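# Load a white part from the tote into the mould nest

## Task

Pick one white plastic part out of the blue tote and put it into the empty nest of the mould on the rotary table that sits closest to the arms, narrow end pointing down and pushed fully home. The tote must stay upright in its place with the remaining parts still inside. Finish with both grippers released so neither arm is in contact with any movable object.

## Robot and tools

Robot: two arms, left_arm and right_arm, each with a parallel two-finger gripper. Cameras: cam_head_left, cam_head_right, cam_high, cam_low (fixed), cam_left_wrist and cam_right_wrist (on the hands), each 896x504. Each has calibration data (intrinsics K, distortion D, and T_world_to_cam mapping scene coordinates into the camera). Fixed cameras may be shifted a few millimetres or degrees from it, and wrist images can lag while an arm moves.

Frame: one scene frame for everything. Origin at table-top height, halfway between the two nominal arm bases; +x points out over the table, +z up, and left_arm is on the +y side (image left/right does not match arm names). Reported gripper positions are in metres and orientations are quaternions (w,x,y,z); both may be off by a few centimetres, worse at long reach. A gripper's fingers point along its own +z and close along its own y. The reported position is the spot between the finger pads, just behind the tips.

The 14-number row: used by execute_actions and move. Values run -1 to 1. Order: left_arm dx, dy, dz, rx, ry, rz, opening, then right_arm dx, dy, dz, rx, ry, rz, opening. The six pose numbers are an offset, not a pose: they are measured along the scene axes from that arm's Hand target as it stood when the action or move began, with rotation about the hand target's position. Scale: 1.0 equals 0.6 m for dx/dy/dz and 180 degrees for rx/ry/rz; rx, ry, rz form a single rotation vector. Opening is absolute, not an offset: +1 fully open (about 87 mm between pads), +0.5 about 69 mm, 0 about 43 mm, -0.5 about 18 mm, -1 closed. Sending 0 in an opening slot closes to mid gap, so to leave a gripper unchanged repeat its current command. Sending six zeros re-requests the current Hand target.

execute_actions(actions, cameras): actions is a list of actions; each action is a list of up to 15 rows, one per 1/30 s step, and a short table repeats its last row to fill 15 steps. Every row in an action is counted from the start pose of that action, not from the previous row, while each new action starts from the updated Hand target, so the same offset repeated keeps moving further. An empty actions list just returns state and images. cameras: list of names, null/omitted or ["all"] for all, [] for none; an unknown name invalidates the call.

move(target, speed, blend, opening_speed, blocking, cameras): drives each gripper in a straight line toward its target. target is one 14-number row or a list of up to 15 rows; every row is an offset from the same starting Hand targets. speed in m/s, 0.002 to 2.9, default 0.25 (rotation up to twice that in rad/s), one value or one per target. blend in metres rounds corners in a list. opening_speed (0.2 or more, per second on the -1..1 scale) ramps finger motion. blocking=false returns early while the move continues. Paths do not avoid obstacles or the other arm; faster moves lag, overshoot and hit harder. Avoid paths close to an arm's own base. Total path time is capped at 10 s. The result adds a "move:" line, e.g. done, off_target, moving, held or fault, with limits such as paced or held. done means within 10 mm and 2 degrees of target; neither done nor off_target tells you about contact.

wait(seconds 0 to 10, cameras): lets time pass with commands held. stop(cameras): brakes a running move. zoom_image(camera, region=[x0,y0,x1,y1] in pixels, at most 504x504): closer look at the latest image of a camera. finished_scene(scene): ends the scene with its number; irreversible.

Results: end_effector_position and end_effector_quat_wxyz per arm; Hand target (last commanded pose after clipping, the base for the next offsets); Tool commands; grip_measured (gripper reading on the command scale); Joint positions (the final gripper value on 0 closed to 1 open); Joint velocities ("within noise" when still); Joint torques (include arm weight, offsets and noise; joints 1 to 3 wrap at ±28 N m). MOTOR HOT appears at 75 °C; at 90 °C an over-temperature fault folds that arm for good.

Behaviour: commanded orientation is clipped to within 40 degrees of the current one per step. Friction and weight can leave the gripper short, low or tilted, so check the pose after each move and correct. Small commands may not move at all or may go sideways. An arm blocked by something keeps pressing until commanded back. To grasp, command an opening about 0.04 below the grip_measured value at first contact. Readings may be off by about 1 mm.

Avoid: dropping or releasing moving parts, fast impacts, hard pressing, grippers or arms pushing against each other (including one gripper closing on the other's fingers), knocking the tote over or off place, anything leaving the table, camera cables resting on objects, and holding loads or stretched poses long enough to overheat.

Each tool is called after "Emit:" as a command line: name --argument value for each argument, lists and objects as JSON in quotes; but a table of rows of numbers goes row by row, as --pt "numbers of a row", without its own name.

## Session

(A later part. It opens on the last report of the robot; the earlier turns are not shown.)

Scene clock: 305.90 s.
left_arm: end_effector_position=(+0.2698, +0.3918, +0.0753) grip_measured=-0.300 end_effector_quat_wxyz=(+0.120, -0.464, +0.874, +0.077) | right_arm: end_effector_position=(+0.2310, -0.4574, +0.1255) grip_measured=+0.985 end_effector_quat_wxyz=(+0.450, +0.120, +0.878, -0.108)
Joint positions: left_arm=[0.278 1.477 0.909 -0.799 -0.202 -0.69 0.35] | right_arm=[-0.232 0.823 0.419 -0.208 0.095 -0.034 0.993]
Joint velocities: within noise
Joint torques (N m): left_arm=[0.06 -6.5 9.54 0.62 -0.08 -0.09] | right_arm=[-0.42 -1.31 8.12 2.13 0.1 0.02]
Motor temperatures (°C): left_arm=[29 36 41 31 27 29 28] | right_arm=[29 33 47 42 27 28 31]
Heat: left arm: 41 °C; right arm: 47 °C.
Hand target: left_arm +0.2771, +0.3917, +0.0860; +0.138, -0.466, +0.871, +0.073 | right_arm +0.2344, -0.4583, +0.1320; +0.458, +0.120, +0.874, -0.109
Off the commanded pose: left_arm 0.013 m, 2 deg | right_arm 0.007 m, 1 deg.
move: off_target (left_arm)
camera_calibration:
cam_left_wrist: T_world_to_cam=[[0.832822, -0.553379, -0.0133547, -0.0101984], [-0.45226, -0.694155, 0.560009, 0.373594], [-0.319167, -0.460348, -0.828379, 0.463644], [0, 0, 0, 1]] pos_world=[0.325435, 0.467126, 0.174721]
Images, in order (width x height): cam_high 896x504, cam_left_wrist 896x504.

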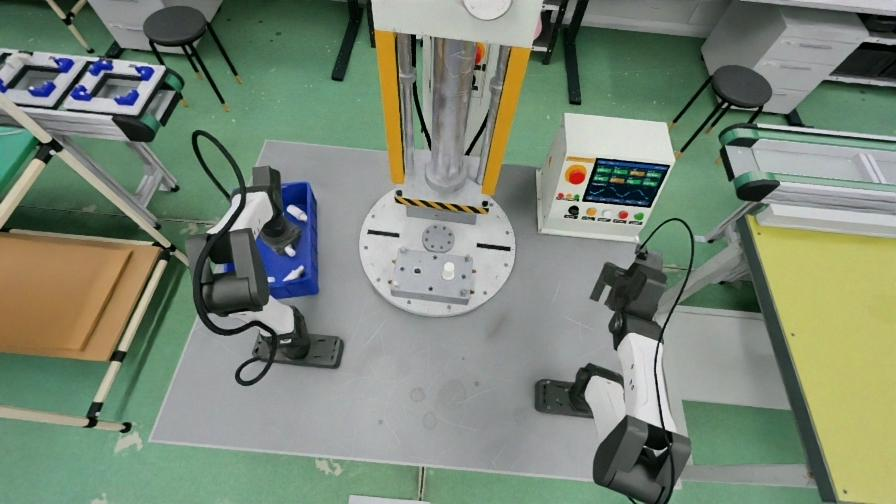

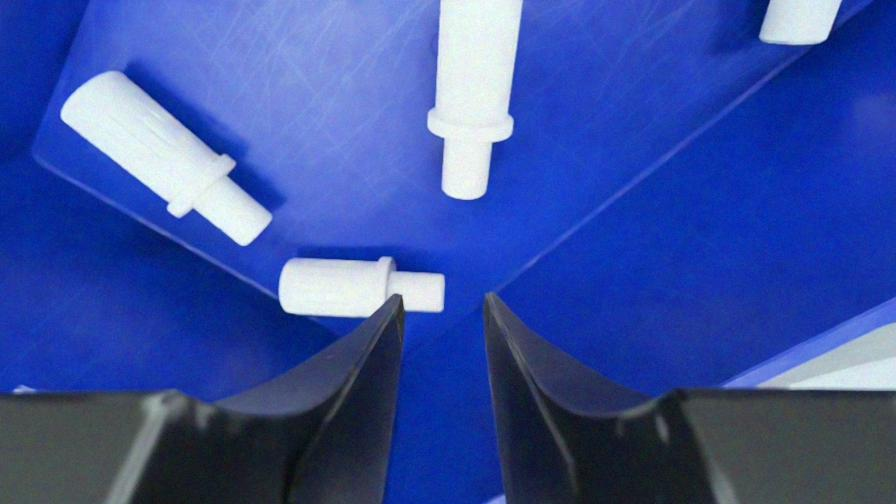

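Emit:
move --target '[0.0548,0.0738,-0.033,-0.0592,0.0412,-0.0087,0.2,0,0,0,0,0,0,1]' --cameras '["cam_left_wrist"]' --speed 0.1

Emit:
zoom_image --camera "cam_left_wrist" --region '[250, 0, 650, 400]'

Scene clock: 321.20 s.
left_arm: end_effector_position=(+0.3060, +0.4336, +0.0654) grip_measured=+0.200 end_effector_quat_wxyz=(+0.040, -0.460, +0.887, +0.025) | right_arm: end_effector_position=(+0.2310, -0.4574, +0.1255) grip_measured=+0.985 end_effector_quat_wxyz=(+0.450, +0.120, +0.878, -0.108)
Joint positions: left_arm=[0.449 1.804 1.22 -0.908 -0.053 -0.519 0.6] | right_arm=[-0.232 0.823 0.419 -0.208 0.095 -0.034 0.993]
Joint velocities: within noise
Joint torques (N m): left_arm=[1.2 -6.04 9.51 0.36 0.14 0.1] | right_arm=[-0.29 -1.35 8.1 2.15 0.08 0.02]
Motor temperatures (°C): left_arm=[29 36 43 30 27 29 28] | right_arm=[29 33 47 42 27 28 31]
Heat: left arm: 43 °C; right arm: 47 °C.
Hand target: left_arm +0.3099, +0.4359, +0.0661; +0.038, -0.459, +0.887, +0.020 | right_arm +0.2344, -0.4583, +0.1320; +0.458, +0.120, +0.874, -0.109
Off the commanded pose: left_arm 0.005 m, 1 deg | right_arm 0.007 m, 1 deg.
move: done
camera_calibration:
cam_left_wrist: T_world_to_cam=[[0.821221, -0.570608, 0.00149808, -0.00723359], [-0.403918, -0.579462, 0.707866, 0.350293], [-0.403045, -0.58192, -0.706346, 0.55668], [0, 0, 0, 1]] pos_world=[0.371797, 0.522797, 0.145259]
Images, in order (width x height): cam_left_wrist 896x504.

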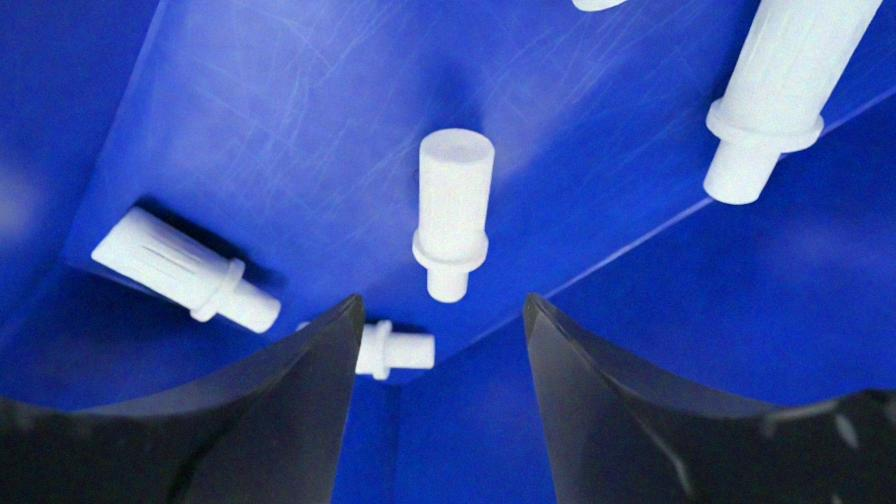

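Scaled by 1.260 from the camera's 896x504 image, which has a finer 1280x720 frame.

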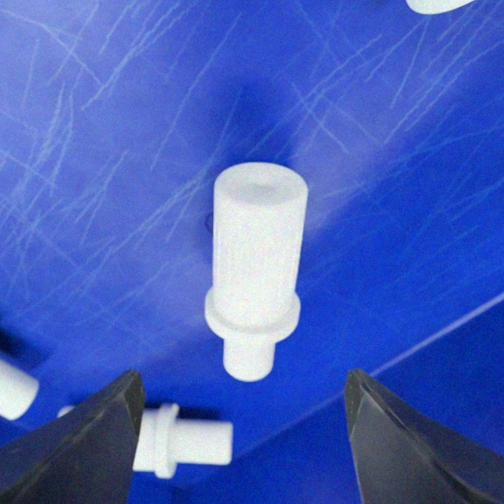

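Emit:
move --target '[0.006,-0.0007,-0.0833,0,0,-0.012,0.2,0,0,0,0,0,0,1]' --cameras '["cam_left_wrist"]' --speed 0.08

Scene clock: 335.17 s.
left_arm: end_effector_position=(+0.3131, +0.4375, +0.0230) grip_measured=+0.200 end_effector_quat_wxyz=(+0.042, -0.447, +0.893, +0.024) | right_arm: end_effector_position=(+0.2310, -0.4574, +0.1255) grip_measured=+0.985 end_effector_quat_wxyz=(+0.450, +0.120, +0.878, -0.108)
Joint positions: left_arm=[0.449 1.897 1.158 -0.749 -0.049 -0.489 0.6] | right_arm=[-0.232 0.823 0.419 -0.208 0.095 -0.034 0.993]
Joint velocities: within noise
Joint torques (N m): left_arm=[0.5 -6.54 5.94 0.66 0.14 0.09] | right_arm=[-0.35 -1.29 7.99 2.14 0.09 0.01]
Motor temperatures (°C): left_arm=[29 36 43 30 27 29 28] | right_arm=[29 33 48 42 27 28 31]
Heat: left arm: 43 °C; right arm: 48 °C.
Hand target: left_arm +0.3135, +0.4355, +0.0162; +0.039, -0.442, +0.896, +0.019 | right_arm +0.2344, -0.4583, +0.1320; +0.458, +0.120, +0.874, -0.109
Off the commanded pose: left_arm 0.007 m, 1 deg | right_arm 0.007 m, 1 deg.
move: done
camera_calibration:
cam_left_wrist: T_world_to_cam=[[0.80403, -0.594577, 0.00365345, 0.00496749], [-0.423031, -0.567713, 0.70622, 0.386318], [-0.417828, -0.569368, -0.707983, 0.53108], [0, 0, 0, 1]] pos_world=[0.381331, 0.524651, 0.103152]
Images, in order (width x height): cam_left_wrist 896x504.

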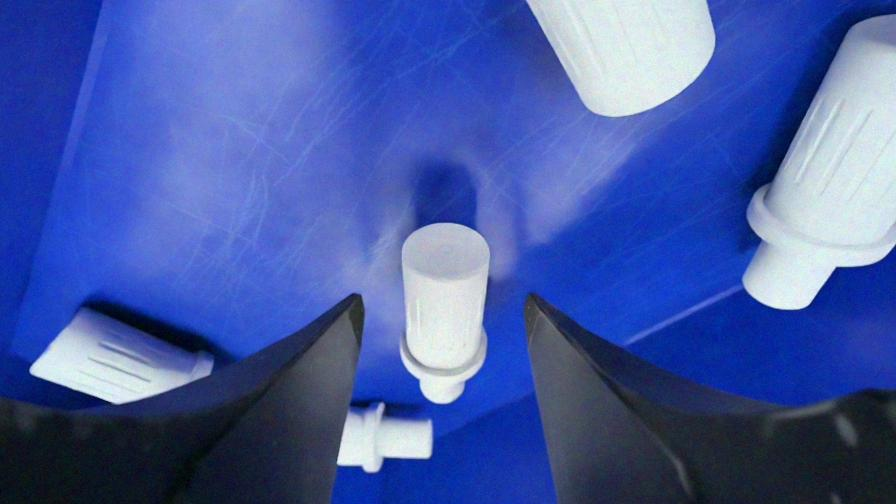

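Emit:
move --target '[0.0015,0.002,-0.015,0,0,0,0.2,0,0,0,0,0,0,1]' --cameras '["cam_left_wrist"]' --speed 0.05

Scene clock: 340.23 s.
left_arm: end_effector_position=(+0.3152, +0.4385, +0.0149) grip_measured=+0.200 end_effector_quat_wxyz=(+0.044, -0.446, +0.894, +0.023) | right_arm: end_effector_position=(+0.2310, -0.4574, +0.1255) grip_measured=+0.985 end_effector_quat_wxyz=(+0.450, +0.120, +0.878, -0.108)
Joint positions: left_arm=[0.449 1.917 1.149 -0.717 -0.049 -0.487 0.6] | right_arm=[-0.232 0.823 0.419 -0.208 0.095 -0.034 0.993]
Joint velocities: within noise
Joint torques (N m): left_arm=[0.68 -6.52 5.74 0.69 0.13 0.09] | right_arm=[-0.39 -1.29 8.06 2.15 0.12 0.06]
Motor temperatures (°C): left_arm=[29 36 43 30 27 29 28] | right_arm=[29 33 48 42 27 28 31]
Heat: left arm: 43 °C; right arm: 48 °C.
Hand target: left_arm +0.3145, +0.4367, +0.0072; +0.039, -0.442, +0.896, +0.019 | right_arm +0.2344, -0.4583, +0.1320; +0.458, +0.120, +0.874, -0.109
Off the commanded pose: left_arm 0.008 m, 1 deg | right_arm 0.007 m, 1 deg.
move: done
camera_calibration:
cam_left_wrist: T_world_to_cam=[[0.802605, -0.596486, 0.00534595, 0.00519163], [-0.426512, -0.567584, 0.704227, 0.394543], [-0.417027, -0.567496, -0.709955, 0.525693], [0, 0, 0, 1]] pos_world=[0.383339, 0.525362, 0.0953428]
Images, in order (width x height): cam_left_wrist 896x504.

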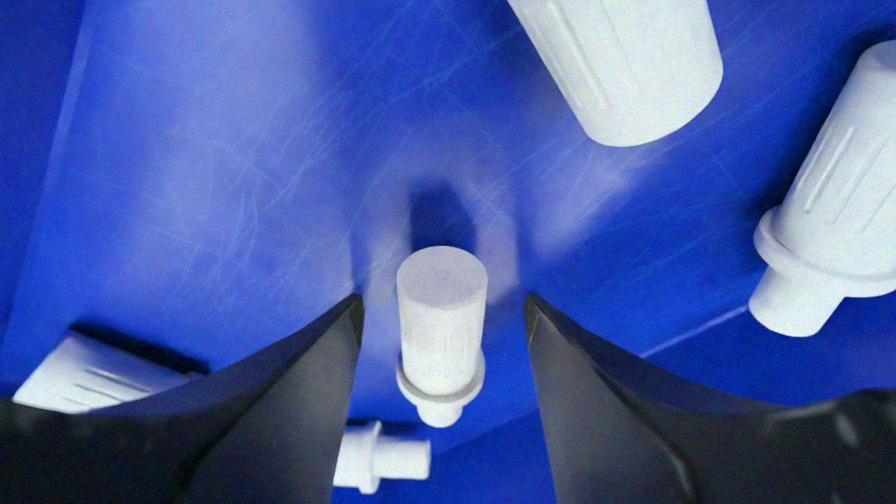

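Emit:
move --target '[0,0,0.004,0,0,0,-0.55,0,0,0,0,0,0,1]' --cameras '[]' --opening_speed 0.3

Emit:
move --target '[-0.03,-0.05,0.38,0,0,0,-0.55,0,0,0,0,0,0,1]' --speed 0.2 --cameras '["cam_left_wrist","cam_low","cam_high"]'

Emit:
zoom_image --camera "cam_left_wrist" --region '[300, 200, 600, 450]'

Scene clock: 349.43 s.
left_arm: end_effector_position=(+0.3154, +0.4385, +0.0149) grip_measured=-0.343 end_effector_quat_wxyz=(+0.044, -0.446, +0.894, +0.023) | right_arm: end_effector_position=(+0.2310, -0.4574, +0.1255) grip_measured=+0.985 end_effector_quat_wxyz=(+0.450, +0.120, +0.878, -0.108)
Joint positions: left_arm=[0.449 1.917 1.149 -0.716 -0.049 -0.487 0.329] | right_arm=[-0.232 0.823 0.419 -0.208 0.095 -0.034 0.993]
Joint velocities: within noise
Joint torques (N m): left_arm=[0.68 -6.83 6.17 0.58 0.14 0.09] | right_arm=[-0.32 -1.31 8.12 2.17 0.08 0]
Motor temperatures (°C): left_arm=[29 37 42 30 27 29 28] | right_arm=[29 33 48 42 27 28 31]
Heat: left arm: 42 °C; right arm: 48 °C.
Hand target: left_arm +0.3145, +0.4367, +0.0096; +0.039, -0.442, +0.896, +0.019 | right_arm +0.2344, -0.4583, +0.1320; +0.458, +0.120, +0.874, -0.109
Off the commanded pose: left_arm 0.006 m, 1 deg | right_arm 0.007 m, 1 deg.
move: done
No camera images: "cameras" was empty.

Scene clock: 351.43 s.
left_arm: end_effector_position=(+0.2963, +0.4102, +0.2310) grip_measured=-0.343 end_effector_quat_wxyz=(+0.035, -0.442, +0.896, +0.022) | right_arm: end_effector_position=(+0.2310, -0.4574, +0.1255) grip_measured=+0.985 end_effector_quat_wxyz=(+0.450, +0.120, +0.878, -0.108)
Joint positions: left_arm=[0.393 1.734 1.803 -1.572 -0.049 -0.534 0.329] | right_arm=[-0.232 0.823 0.419 -0.208 0.095 -0.034 0.993]
Joint velocities: within noise
Joint torques (N m): left_arm=[0.1 -7.53 8.58 0.33 0.08 -0.06] | right_arm=[-0.31 -1.26 8.12 2.15 0.11 0.03]
Motor temperatures (°C): left_arm=[29 37 42 30 27 29 28] | right_arm=[29 33 48 42 27 28 31]
Heat: left arm: 42 °C; right arm: 48 °C.
Hand target: left_arm +0.2964, +0.4067, +0.2376; +0.039, -0.442, +0.896, +0.019 | right_arm +0.2344, -0.4583, +0.1320; +0.458, +0.120, +0.874, -0.109
Off the commanded pose: left_arm 0.007 m, 0 deg | right_arm 0.007 m, 1 deg.
joint sent to its limit (left arm) — joint 4 (wrist pitch), lower limit. The joint targets still meet the commanded pose.
move: done
camera_calibration:
cam_left_wrist: T_world_to_cam=[[0.797245, -0.603656, 0.000701577, 0.00794765], [-0.422033, -0.556544, 0.715644, 0.209739], [-0.431612, -0.57084, -0.698465, 0.658157], [0, 0, 0, 1]] pos_world=[0.366249, 0.497229, 0.309595]
Images, in order (width x height): cam_high 896x504, cam_low 896x504, cam_left_wrist 896x504.

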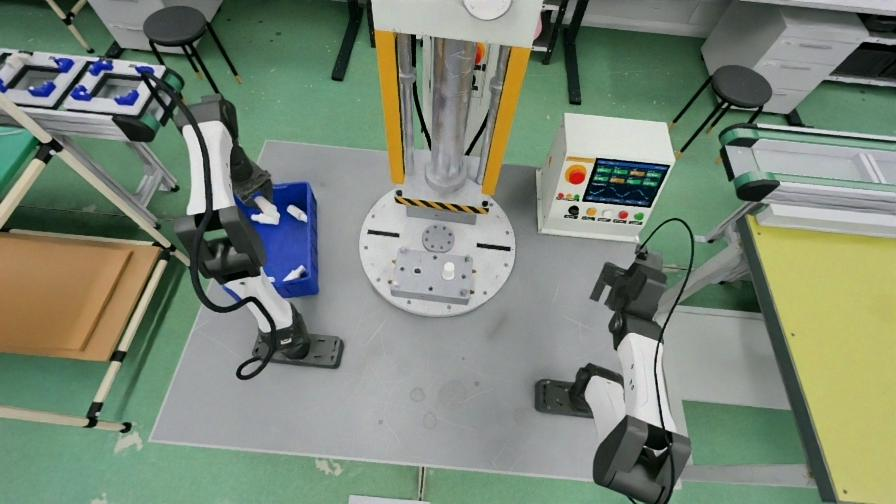

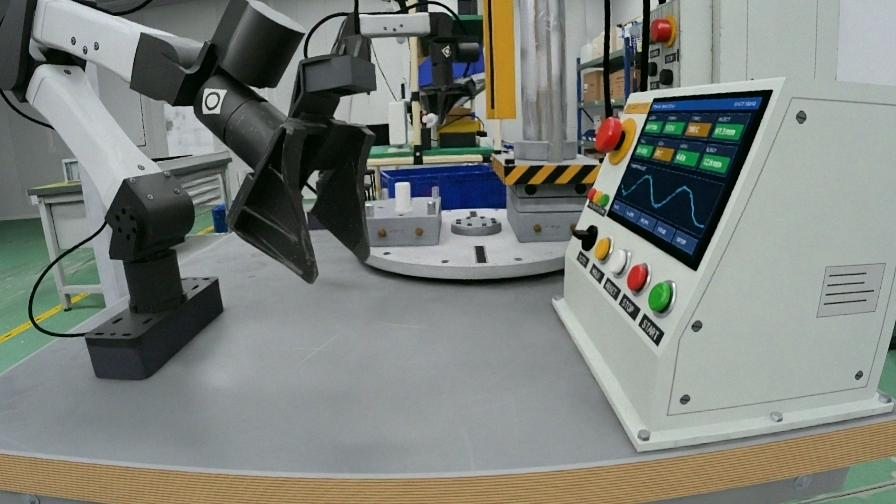

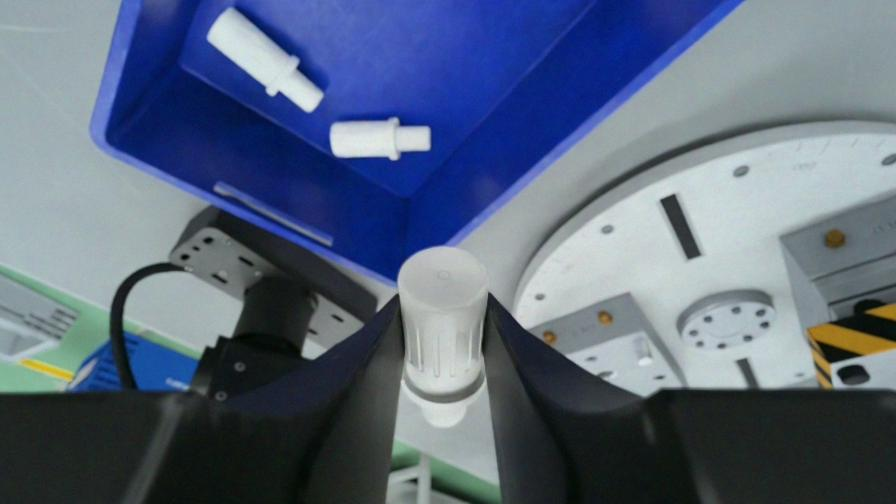

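Scaled by 1.680 from the camera's 896x504 image, which has a finer 1280x720 frame.

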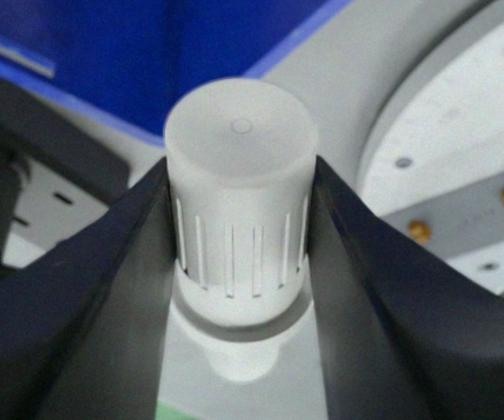

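Emit:
move --target '[-0.102,-0.58,0.071,0.2144,-0.4868,-0.2447,-0.55,0,0,0,0,0,0,1]' --speed 0.22 --cameras '["cam_left_wrist","cam_low","cam_high"]'

Scene clock: 376.67 s.
left_arm: end_effector_position=(+0.2374, +0.0629, +0.2785) grip_measured=-0.343 end_effector_quat_wxyz=(+0.742, +0.037, +0.669, -0.013) | right_arm: end_effector_position=(+0.2310, -0.4574, +0.1255) grip_measured=+0.985 end_effector_quat_wxyz=(+0.450, +0.120, +0.878, -0.108)
Joint positions: left_arm=[-1.429 1.364 0.553 1.286 -1.344 0.502 0.328] | right_arm=[-0.232 0.823 0.419 -0.208 0.095 -0.034 0.993]
Joint velocities: within noise
Joint torques (N m): left_arm=[0.03 -2.93 6.11 1.74 0.54 0.03] | right_arm=[-0.32 -1.36 8.23 2.15 0.07 -0.01]
Motor temperatures (°C): left_arm=[29 36 43 30 27 29 29] | right_arm=[29 33 48 43 27 28 31]
Heat: left arm: 43 °C; right arm: 48 °C.
Hand target: left_arm +0.2352, +0.0587, +0.2802; +0.751, +0.028, +0.659, -0.033 | right_arm +0.2344, -0.4583, +0.1320; +0.458, +0.120, +0.874, -0.109
Off the commanded pose: left_arm 0.005 m, 3 deg | right_arm 0.007 m, 1 deg.
move: off_target (left_arm)
camera_calibration:
cam_left_wrist: T_world_to_cam=[[-0.0774175, -0.99648, -0.0321517, 0.0867076], [-0.697877, 0.0771931, -0.712045, 0.380904], [0.712021, -0.0326869, -0.701397, 0.163182], [0, 0, 0, 1]] pos_world=[0.156348, 0.0623332, 0.388464]
Images, in order (width x height): cam_high 896x504, cam_low 896x504, cam_left_wrist 896x504.

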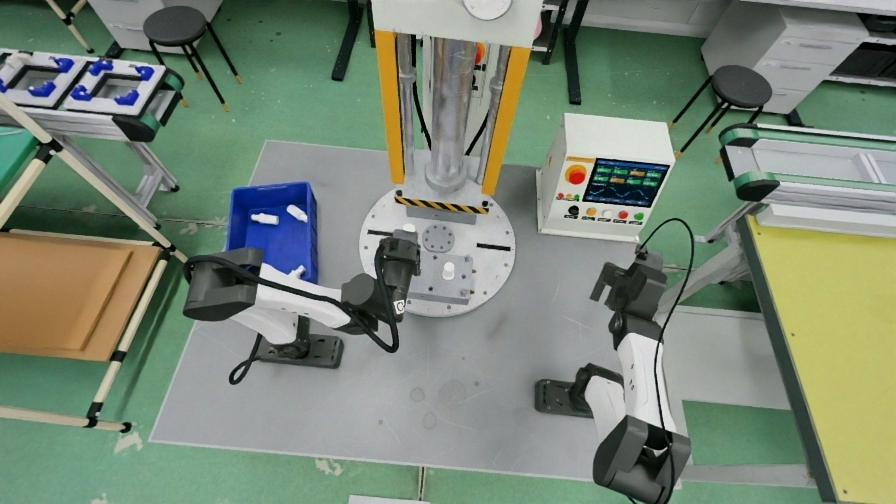

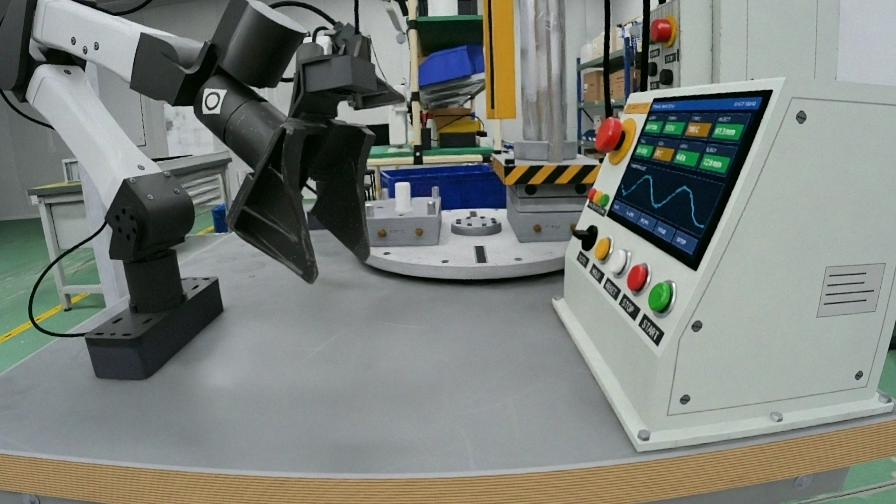

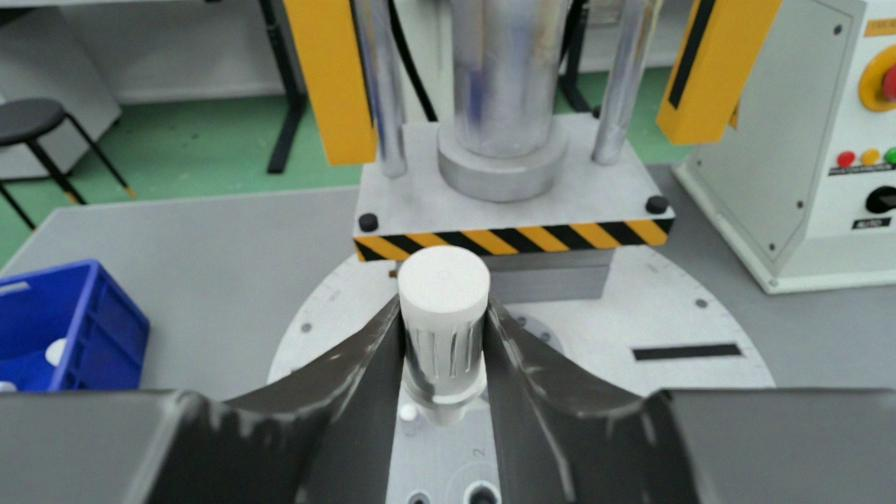

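Emit:
move --target '[0.0072,-0.0287,-0.19,0,0,0,-0.55,0,0,0,0,0,0,1]' --speed 0.12 --cameras '["cam_left_wrist","cam_low","cam_head_right"]'

Emit:
zoom_image --camera "cam_left_wrist" --region '[350, 220, 550, 500]'

Emit:
zoom_image --camera "cam_low" --region '[360, 110, 460, 240]'

Scene clock: 390.83 s.
left_arm: end_effector_position=(+0.2373, +0.0448, +0.1561) grip_measured=-0.343 end_effector_quat_wxyz=(+0.716, +0.082, +0.693, +0.012) | right_arm: end_effector_position=(+0.2310, -0.4574, +0.1255) grip_measured=+0.985 end_effector_quat_wxyz=(+0.450, +0.120, +0.878, -0.108)
Joint positions: left_arm=[-1.429 1.748 0.438 1.421 -1.339 0.242 0.328] | right_arm=[-0.232 0.823 0.419 -0.208 0.095 -0.034 0.993]
Joint velocities: within noise
Joint torques (N m): left_arm=[1.25 -4.44 4.45 2.75 0.24 -0.18] | right_arm=[-0.27 -1.29 8.12 2.15 0.11 0.02]
Motor temperatures (°C): left_arm=[29 35 42 32 27 29 29] | right_arm=[29 33 48 43 27 28 31]
Heat: left arm: 42 °C; right arm: 48 °C.
Hand target: left_arm +0.2395, +0.0415, +0.1662; +0.751, +0.028, +0.659, -0.033 | right_arm +0.2344, -0.4583, +0.1320; +0.458, +0.120, +0.874, -0.109
Off the commanded pose: left_arm 0.011 m, 10 deg | right_arm 0.007 m, 1 deg.
joint sent to its limit (left arm) — joint 4 (wrist pitch), upper limit. The joint targets are off in orientation, not in position.
move: off_target (left_arm)
camera_calibration:
cam_left_wrist: T_world_to_cam=[[-0.104799, -0.986328, -0.12718, 0.0856139], [-0.742033, 0.162697, -0.650321, 0.292049], [0.662121, 0.0262183, -0.748938, 0.0934523], [0, 0, 0, 1]] pos_world=[0.163806, 0.0344777, 0.270804]
Images, in order (width x height): cam_head_right 896x504, cam_low 896x504, cam_left_wrist 896x504.

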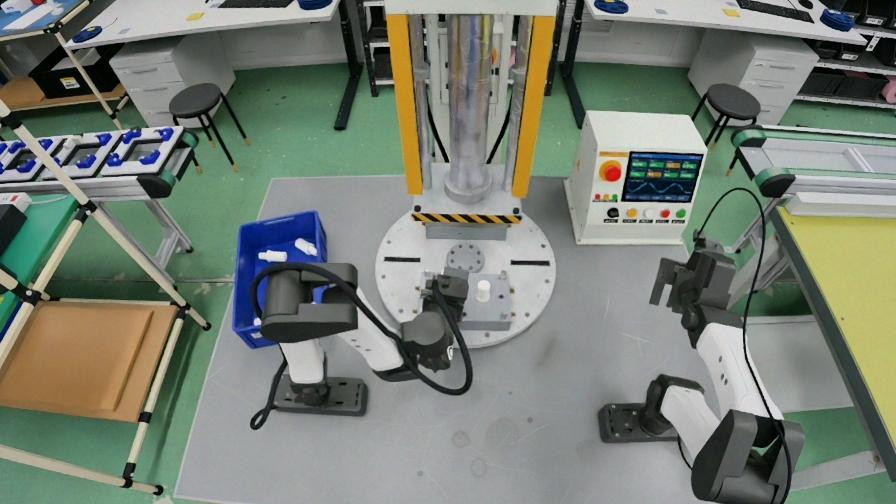

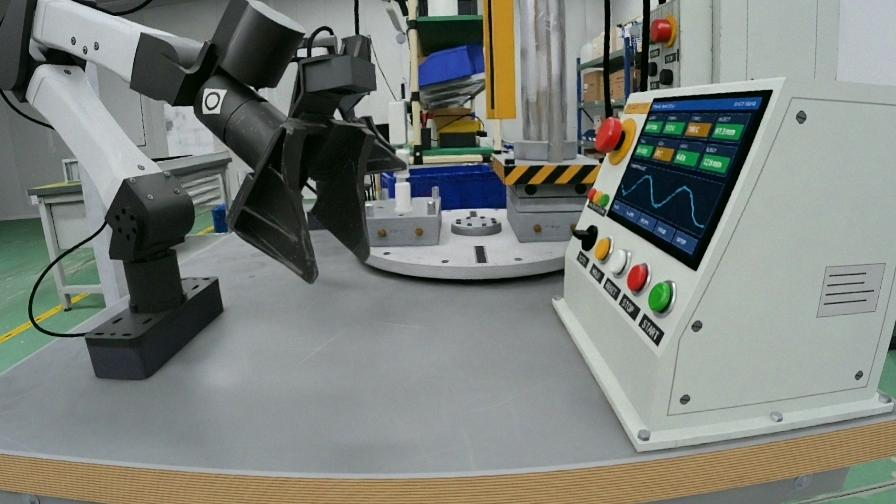

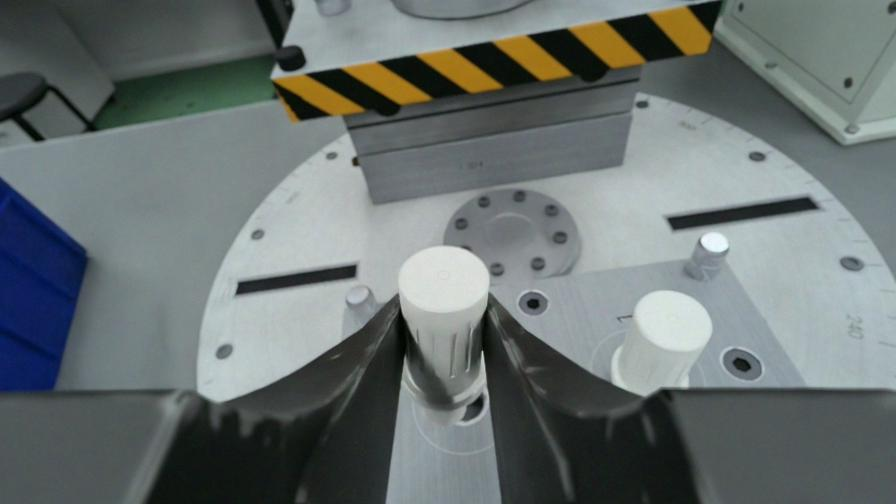

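Scaled by 1.800 from the camera's 896x504 image, which has a finer 1280x720 frame.

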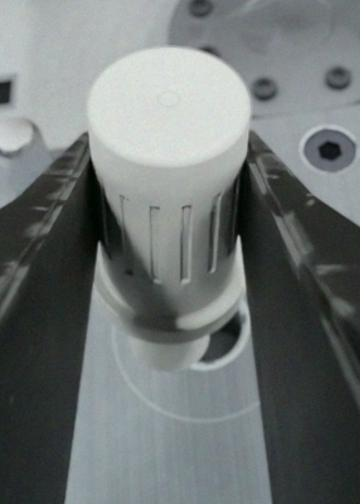

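Scaled by 3.877 from the camera's 896x504 image, which has a finer 1280x720 frame.

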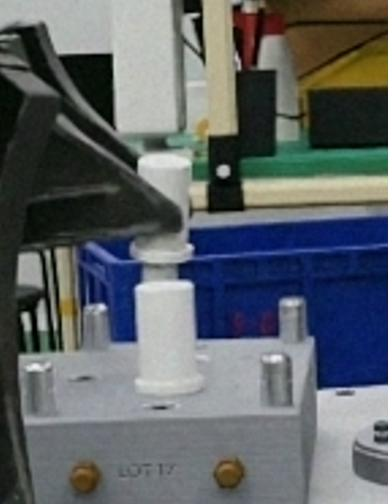

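Emit:
move --target '[0.002,0.003,0.005,0.0029,0.0332,0,-0.55,0,0,0,0,0,0,1]' --speed 0.1 --cameras '["cam_left_wrist","cam_low"]'

Emit:
zoom_image --camera "cam_left_wrist" --region '[350, 220, 550, 500]'

Emit:
zoom_image --camera "cam_low" --region '[370, 130, 440, 230]'

Scene clock: 428.17 s.
left_arm: end_effector_position=(+0.2382, +0.0447, +0.1573) grip_measured=-0.343 end_effector_quat_wxyz=(+0.713, +0.059, +0.699, -0.009) | right_arm: end_effector_position=(+0.2310, -0.4574, +0.1255) grip_measured=+0.985 end_effector_quat_wxyz=(+0.450, +0.120, +0.878, -0.108)
Joint positions: left_arm=[-1.423 1.711 0.438 1.342 -1.339 0.139 0.328] | right_arm=[-0.232 0.823 0.419 -0.208 0.095 -0.034 0.993]
Joint velocities: within noise
Joint torques (N m): left_arm=[1.43 -7.34 6.02 1.57 0.13 -0.17] | right_arm=[-0.31 -1.16 8.09 2.12 0.1 0.02]
Motor temperatures (°C): left_arm=[29 35 41 40 27 29 29] | right_arm=[29 33 49 43 27 28 31]
Heat: left arm: 41 °C; right arm: 49 °C.
Hand target: left_arm +0.2408, +0.0434, +0.1691; +0.716, +0.030, +0.697, -0.031 | right_arm +0.2344, -0.4583, +0.1320; +0.458, +0.120, +0.874, -0.109
Off the commanded pose: left_arm 0.012 m, 4 deg | right_arm 0.007 m, 1 deg.
move: off_target (left_arm)
camera_calibration:
cam_left_wrist: T_world_to_cam=[[-0.102442, -0.99264, -0.0645836, 0.075598], [-0.752734, 0.1198, -0.647333, 0.297515], [0.650306, -0.0176995, -0.759466, 0.100174], [0, 0, 0, 1]] pos_world=[0.16655, 0.0411724, 0.273552]
Images, in order (width x height): cam_low 896x504, cam_left_wrist 896x504.

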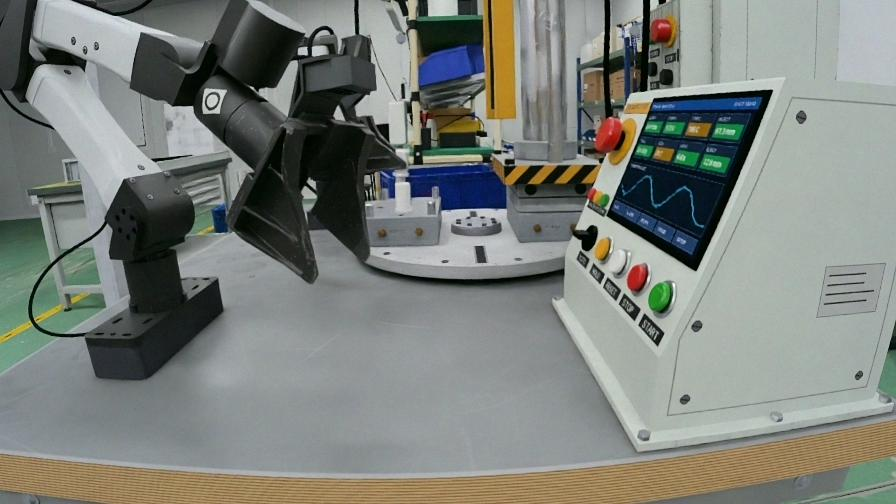

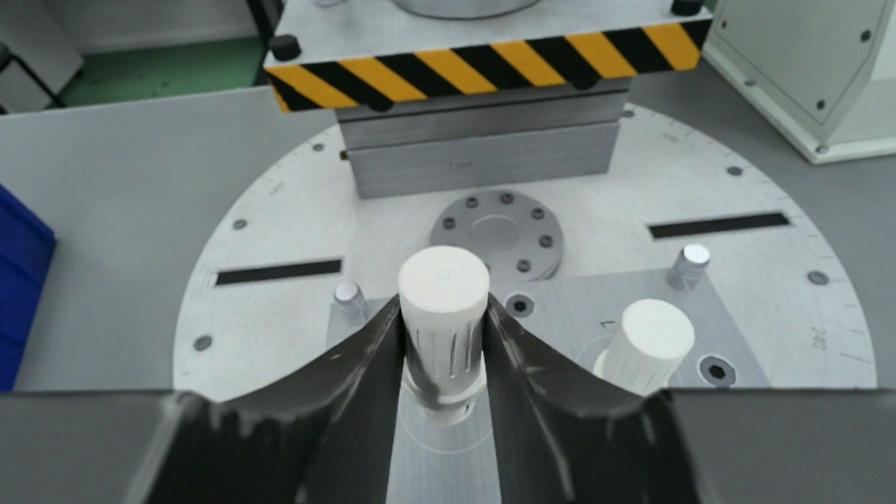

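Scaled by 1.800 from the camera's 896x504 image, which has a finer 1280x720 frame.

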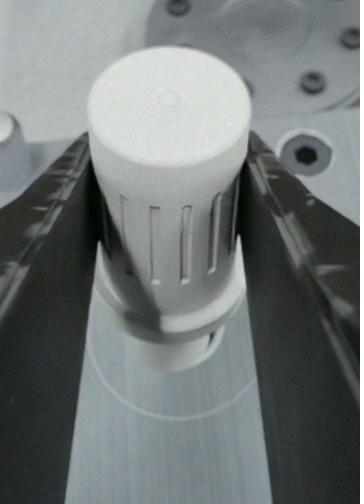

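Scaled by 5.040 from the camera's 896x504 image, which has a finer 1280x720 frame.

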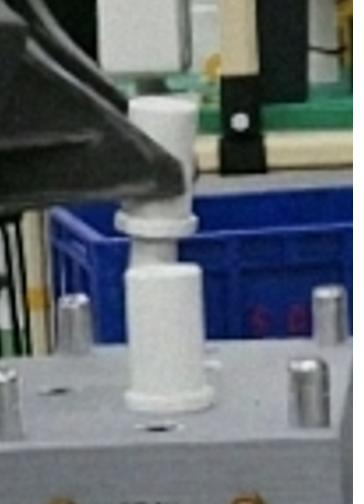

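Emit:
move --target '[0.009,0.001,-0.013,-0.024,0.0024,0,-0.55,0,0,0,0,0,0,1]' --speed 0.06 --cameras '["cam_left_wrist","cam_low"]'

Emit:
zoom_image --camera "cam_left_wrist" --region '[350, 220, 550, 500]'

Emit:
zoom_image --camera "cam_low" --region '[370, 130, 440, 230]'

Scene clock: 451.53 s.
left_arm: end_effector_position=(+0.2443, +0.0445, +0.1572) grip_measured=-0.343 end_effector_quat_wxyz=(+0.712, +0.016, +0.701, -0.039) | right_arm: end_effector_position=(+0.2310, -0.4574, +0.1255) grip_measured=+0.985 end_effector_quat_wxyz=(+0.450, +0.120, +0.878, -0.108)
Joint positions: left_arm=[-1.399 1.711 0.438 1.342 -1.333 0.036 0.328] | right_arm=[-0.232 0.823 0.419 -0.208 0.095 -0.034 0.993]
Joint velocities: within noise
Joint torques (N m): left_arm=[1.37 -6.01 4.49 1.62 0.29 -0.18] | right_arm=[-0.32 -1.14 8.16 2.14 0.11 0.02]
Motor temperatures (°C): left_arm=[29 36 41 37 27 29 29] | right_arm=[29 33 49 43 27 28 31]
Heat: left arm: 41 °C; right arm: 49 °C.
Hand target: left_arm +0.2461, +0.0440, +0.1614; +0.714, +0.003, +0.698, -0.058 | right_arm +0.2344, -0.4583, +0.1320; +0.458, +0.120, +0.874, -0.109
Off the commanded pose: left_arm 0.005 m, 3 deg | right_arm 0.007 m, 1 deg.
move: off_target (left_arm)
camera_calibration:
cam_left_wrist: T_world_to_cam=[[-0.085935, -0.99558, 0.0378925, 0.0560867], [-0.759677, 0.0408707, -0.649014, 0.307597], [0.644597, -0.0845591, -0.759832, 0.100631], [0, 0, 0, 1]] pos_world=[0.173628, 0.0517763, 0.273972]
Images, in order (width x height): cam_low 896x504, cam_left_wrist 896x504.

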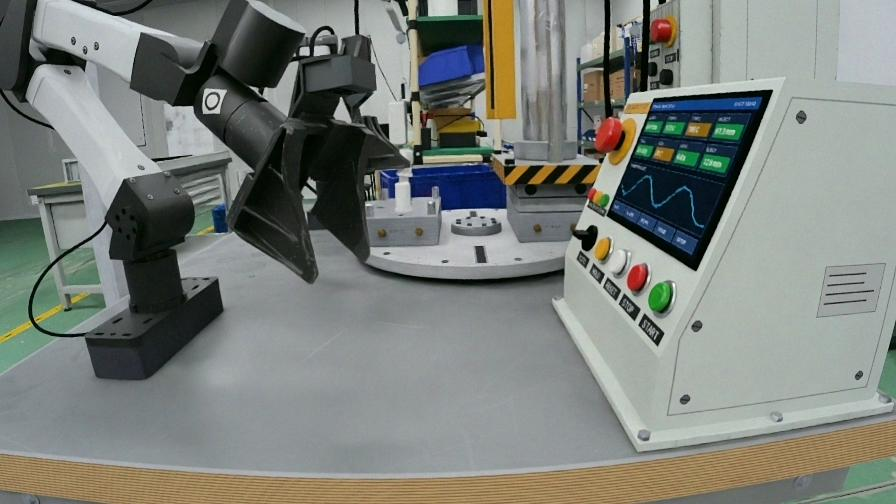

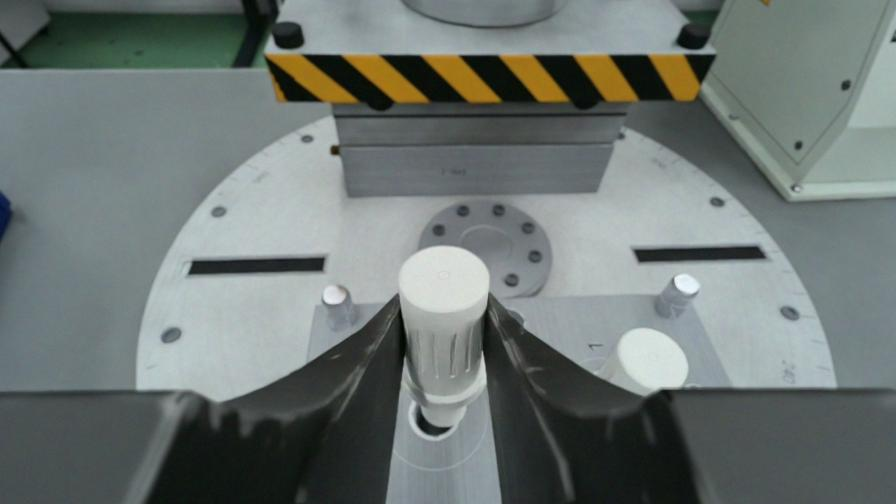

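Scaled by 1.800 from the camera's 896x504 image, which has a finer 1280x720 frame.

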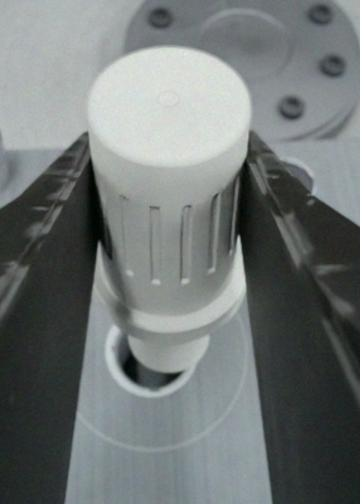

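Scaled by 5.040 from the camera's 896x504 image, which has a finer 1280x720 frame.

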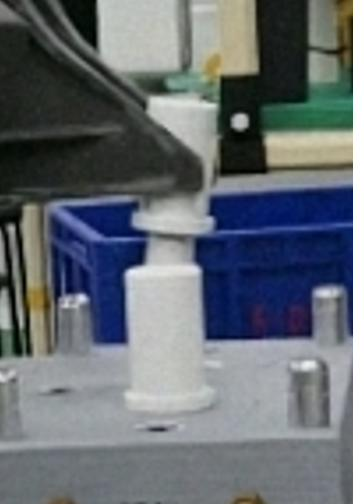

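Emit:
move --target '[0.0105,0.0065,-0.025,0.01,-0.0008,0,-0.55,0,0,0,0,0,0,1]' --speed 0.06 --cameras '["cam_left_wrist","cam_low"]'

Emit:
zoom_image --camera "cam_left_wrist" --region '[350, 220, 550, 500]'

Emit:
zoom_image --camera "cam_low" --region '[370, 130, 440, 230]'

Scene clock: 474.33 s.
left_arm: end_effector_position=(+0.2504, +0.0496, +0.1454) grip_measured=-0.343 end_effector_quat_wxyz=(+0.709, +0.029, +0.704, -0.026) | right_arm: end_effector_position=(+0.2310, -0.4574, +0.1255) grip_measured=+0.985 end_effector_quat_wxyz=(+0.450, +0.120, +0.878, -0.108)
Joint positions: left_arm=[-1.372 1.741 0.42 1.348 -1.306 0.031 0.328] | right_arm=[-0.232 0.823 0.419 -0.208 0.095 -0.034 0.993]
Joint velocities: within noise
Joint torques (N m): left_arm=[1.36 -4.22 4.19 2 0.24 -0.14] | right_arm=[-0.25 -1.36 8.14 2.12 0.09 0.01]
Motor temperatures (°C): left_arm=[29 35 40 37 27 29 29] | right_arm=[29 33 49 43 27 28 31]
Heat: left arm: 40 °C; right arm: 49 °C.
Hand target: left_arm +0.2524, +0.0478, +0.1464; +0.714, +0.014, +0.698, -0.047 | right_arm +0.2344, -0.4583, +0.1320; +0.458, +0.120, +0.874, -0.109
Off the commanded pose: left_arm 0.003 m, 3 deg | right_arm 0.007 m, 1 deg.
move: off_target (left_arm)
camera_calibration:
cam_left_wrist: T_world_to_cam=[[-0.0858317, -0.996308, 0.00192631, 0.0673033], [-0.76366, 0.0645471, -0.642384, 0.303223], [0.639888, -0.056608, -0.76638, 0.0888124], [0, 0, 0, 1]] pos_world=[0.180506, 0.0525101, 0.26272]
Images, in order (width x height): cam_low 896x504, cam_left_wrist 896x504.

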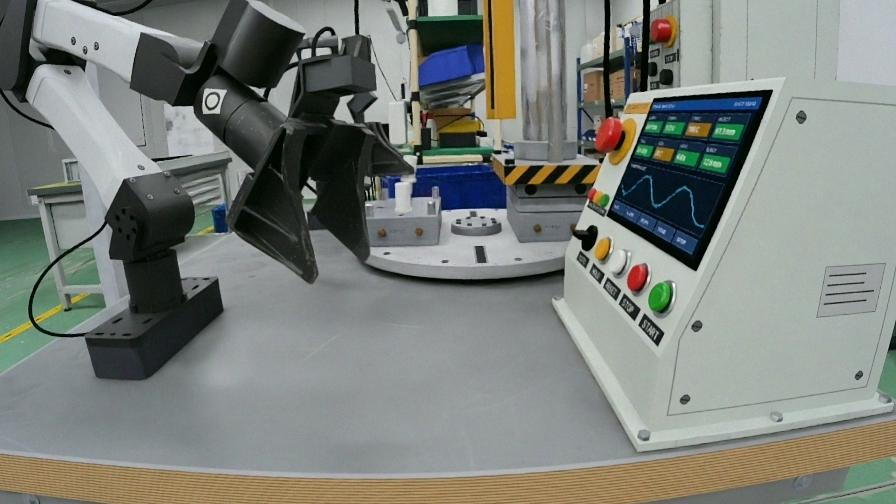

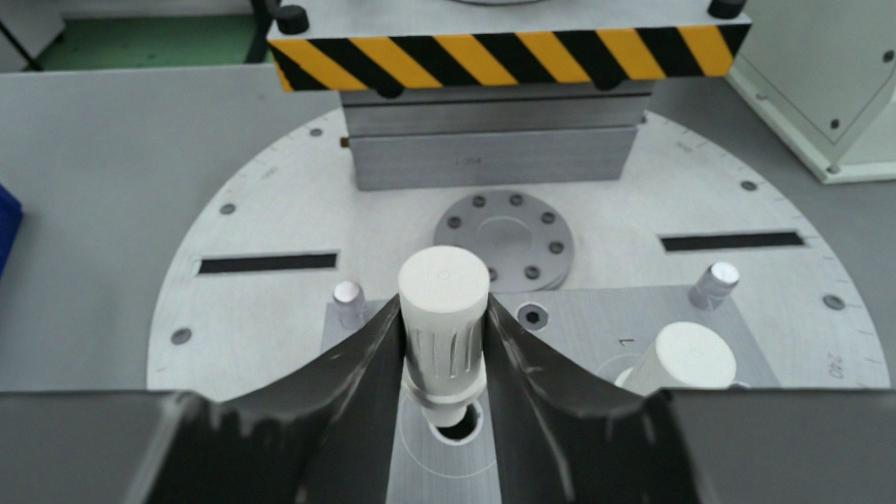

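Scaled by 1.800 from the camera's 896x504 image, which has a finer 1280x720 frame.

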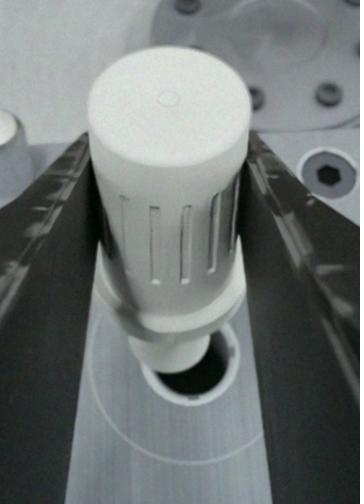

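Scaled by 5.040 from the camera's 896x504 image, which has a finer 1280x720 frame.

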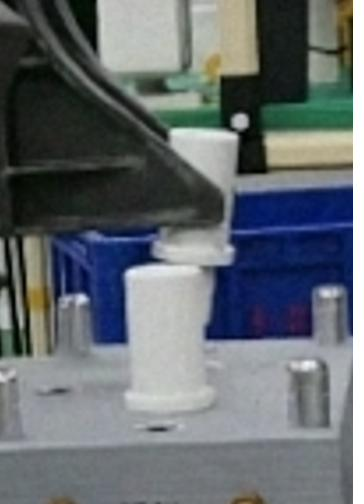

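Emit:
move --target '[0.0,-0.0085,-0.011,0,0,0,-0.55,0,0,0,0,0,0,1]' --speed 0.05 --cameras '["cam_left_wrist","cam_low"]'

Emit:
zoom_image --camera "cam_left_wrist" --region '[390, 370, 500, 490]'

Emit:
zoom_image --camera "cam_low" --region '[370, 130, 440, 230]'

Scene clock: 484.20 s.
left_arm: end_effector_position=(+0.2504, +0.0491, +0.1340) grip_measured=-0.343 end_effector_quat_wxyz=(+0.706, +0.039, +0.707, -0.017) | right_arm: end_effector_position=(+0.2310, -0.4574, +0.1255) grip_measured=+0.985 end_effector_quat_wxyz=(+0.450, +0.120, +0.878, -0.108)
Joint positions: left_arm=[-1.372 1.784 0.42 1.354 -1.306 0.023 0.328] | right_arm=[-0.232 0.823 0.419 -0.208 0.095 -0.034 0.993]
Joint velocities: within noise
Joint torques (N m): left_arm=[1.07 -4.37 5.45 2.16 0.2 -0.14] | right_arm=[-0.29 -1.25 8.23 2.12 0.05 0.01]
Motor temperatures (°C): left_arm=[29 35 40 37 27 29 30] | right_arm=[29 33 49 43 27 28 31]
Heat: left arm: 40 °C; right arm: 49 °C.
Hand target: left_arm +0.2524, +0.0427, +0.1398; +0.714, +0.014, +0.698, -0.047 | right_arm +0.2344, -0.4583, +0.1320; +0.458, +0.120, +0.874, -0.109
Off the commanded pose: left_arm 0.009 m, 5 deg | right_arm 0.007 m, 1 deg.
move: off_target (left_arm)
camera_calibration:
cam_left_wrist: T_world_to_cam=[[-0.0867709, -0.995907, -0.0253154, 0.070716], [-0.768339, 0.0830754, -0.634628, 0.295073], [0.634133, -0.0356165, -0.772403, 0.0813305], [0, 0, 0, 1]] pos_world=[0.181278, 0.0488099, 0.251872]
Images, in order (width x height): cam_low 896x504, cam_left_wrist 896x504.

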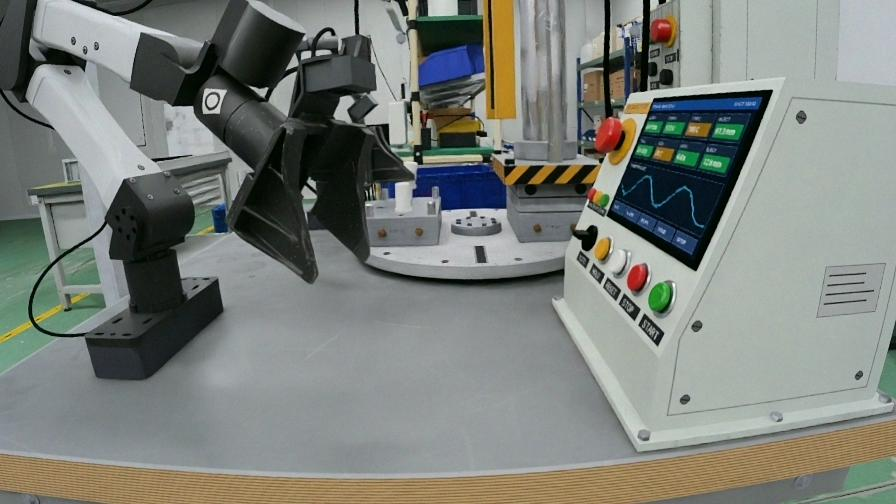

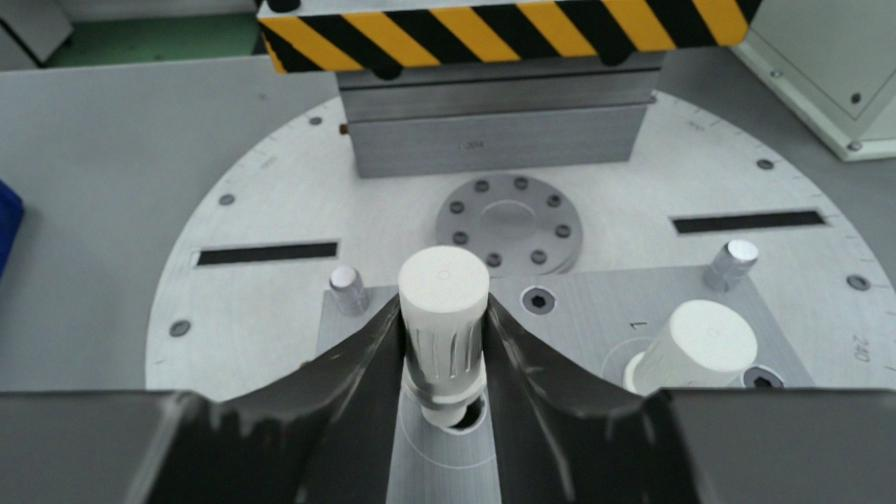

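Scaled by 4.200 from the camera's 896x504 image, which has a finer 1280x720 frame.

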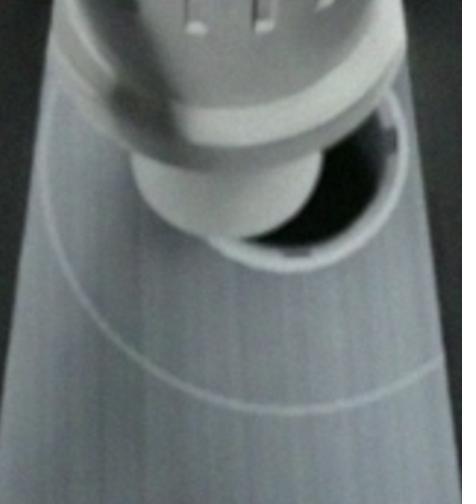

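Scaled by 5.040 from the camera's 896x504 image, which has a finer 1280x720 frame.

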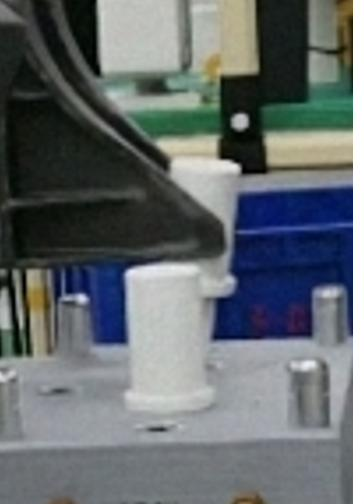

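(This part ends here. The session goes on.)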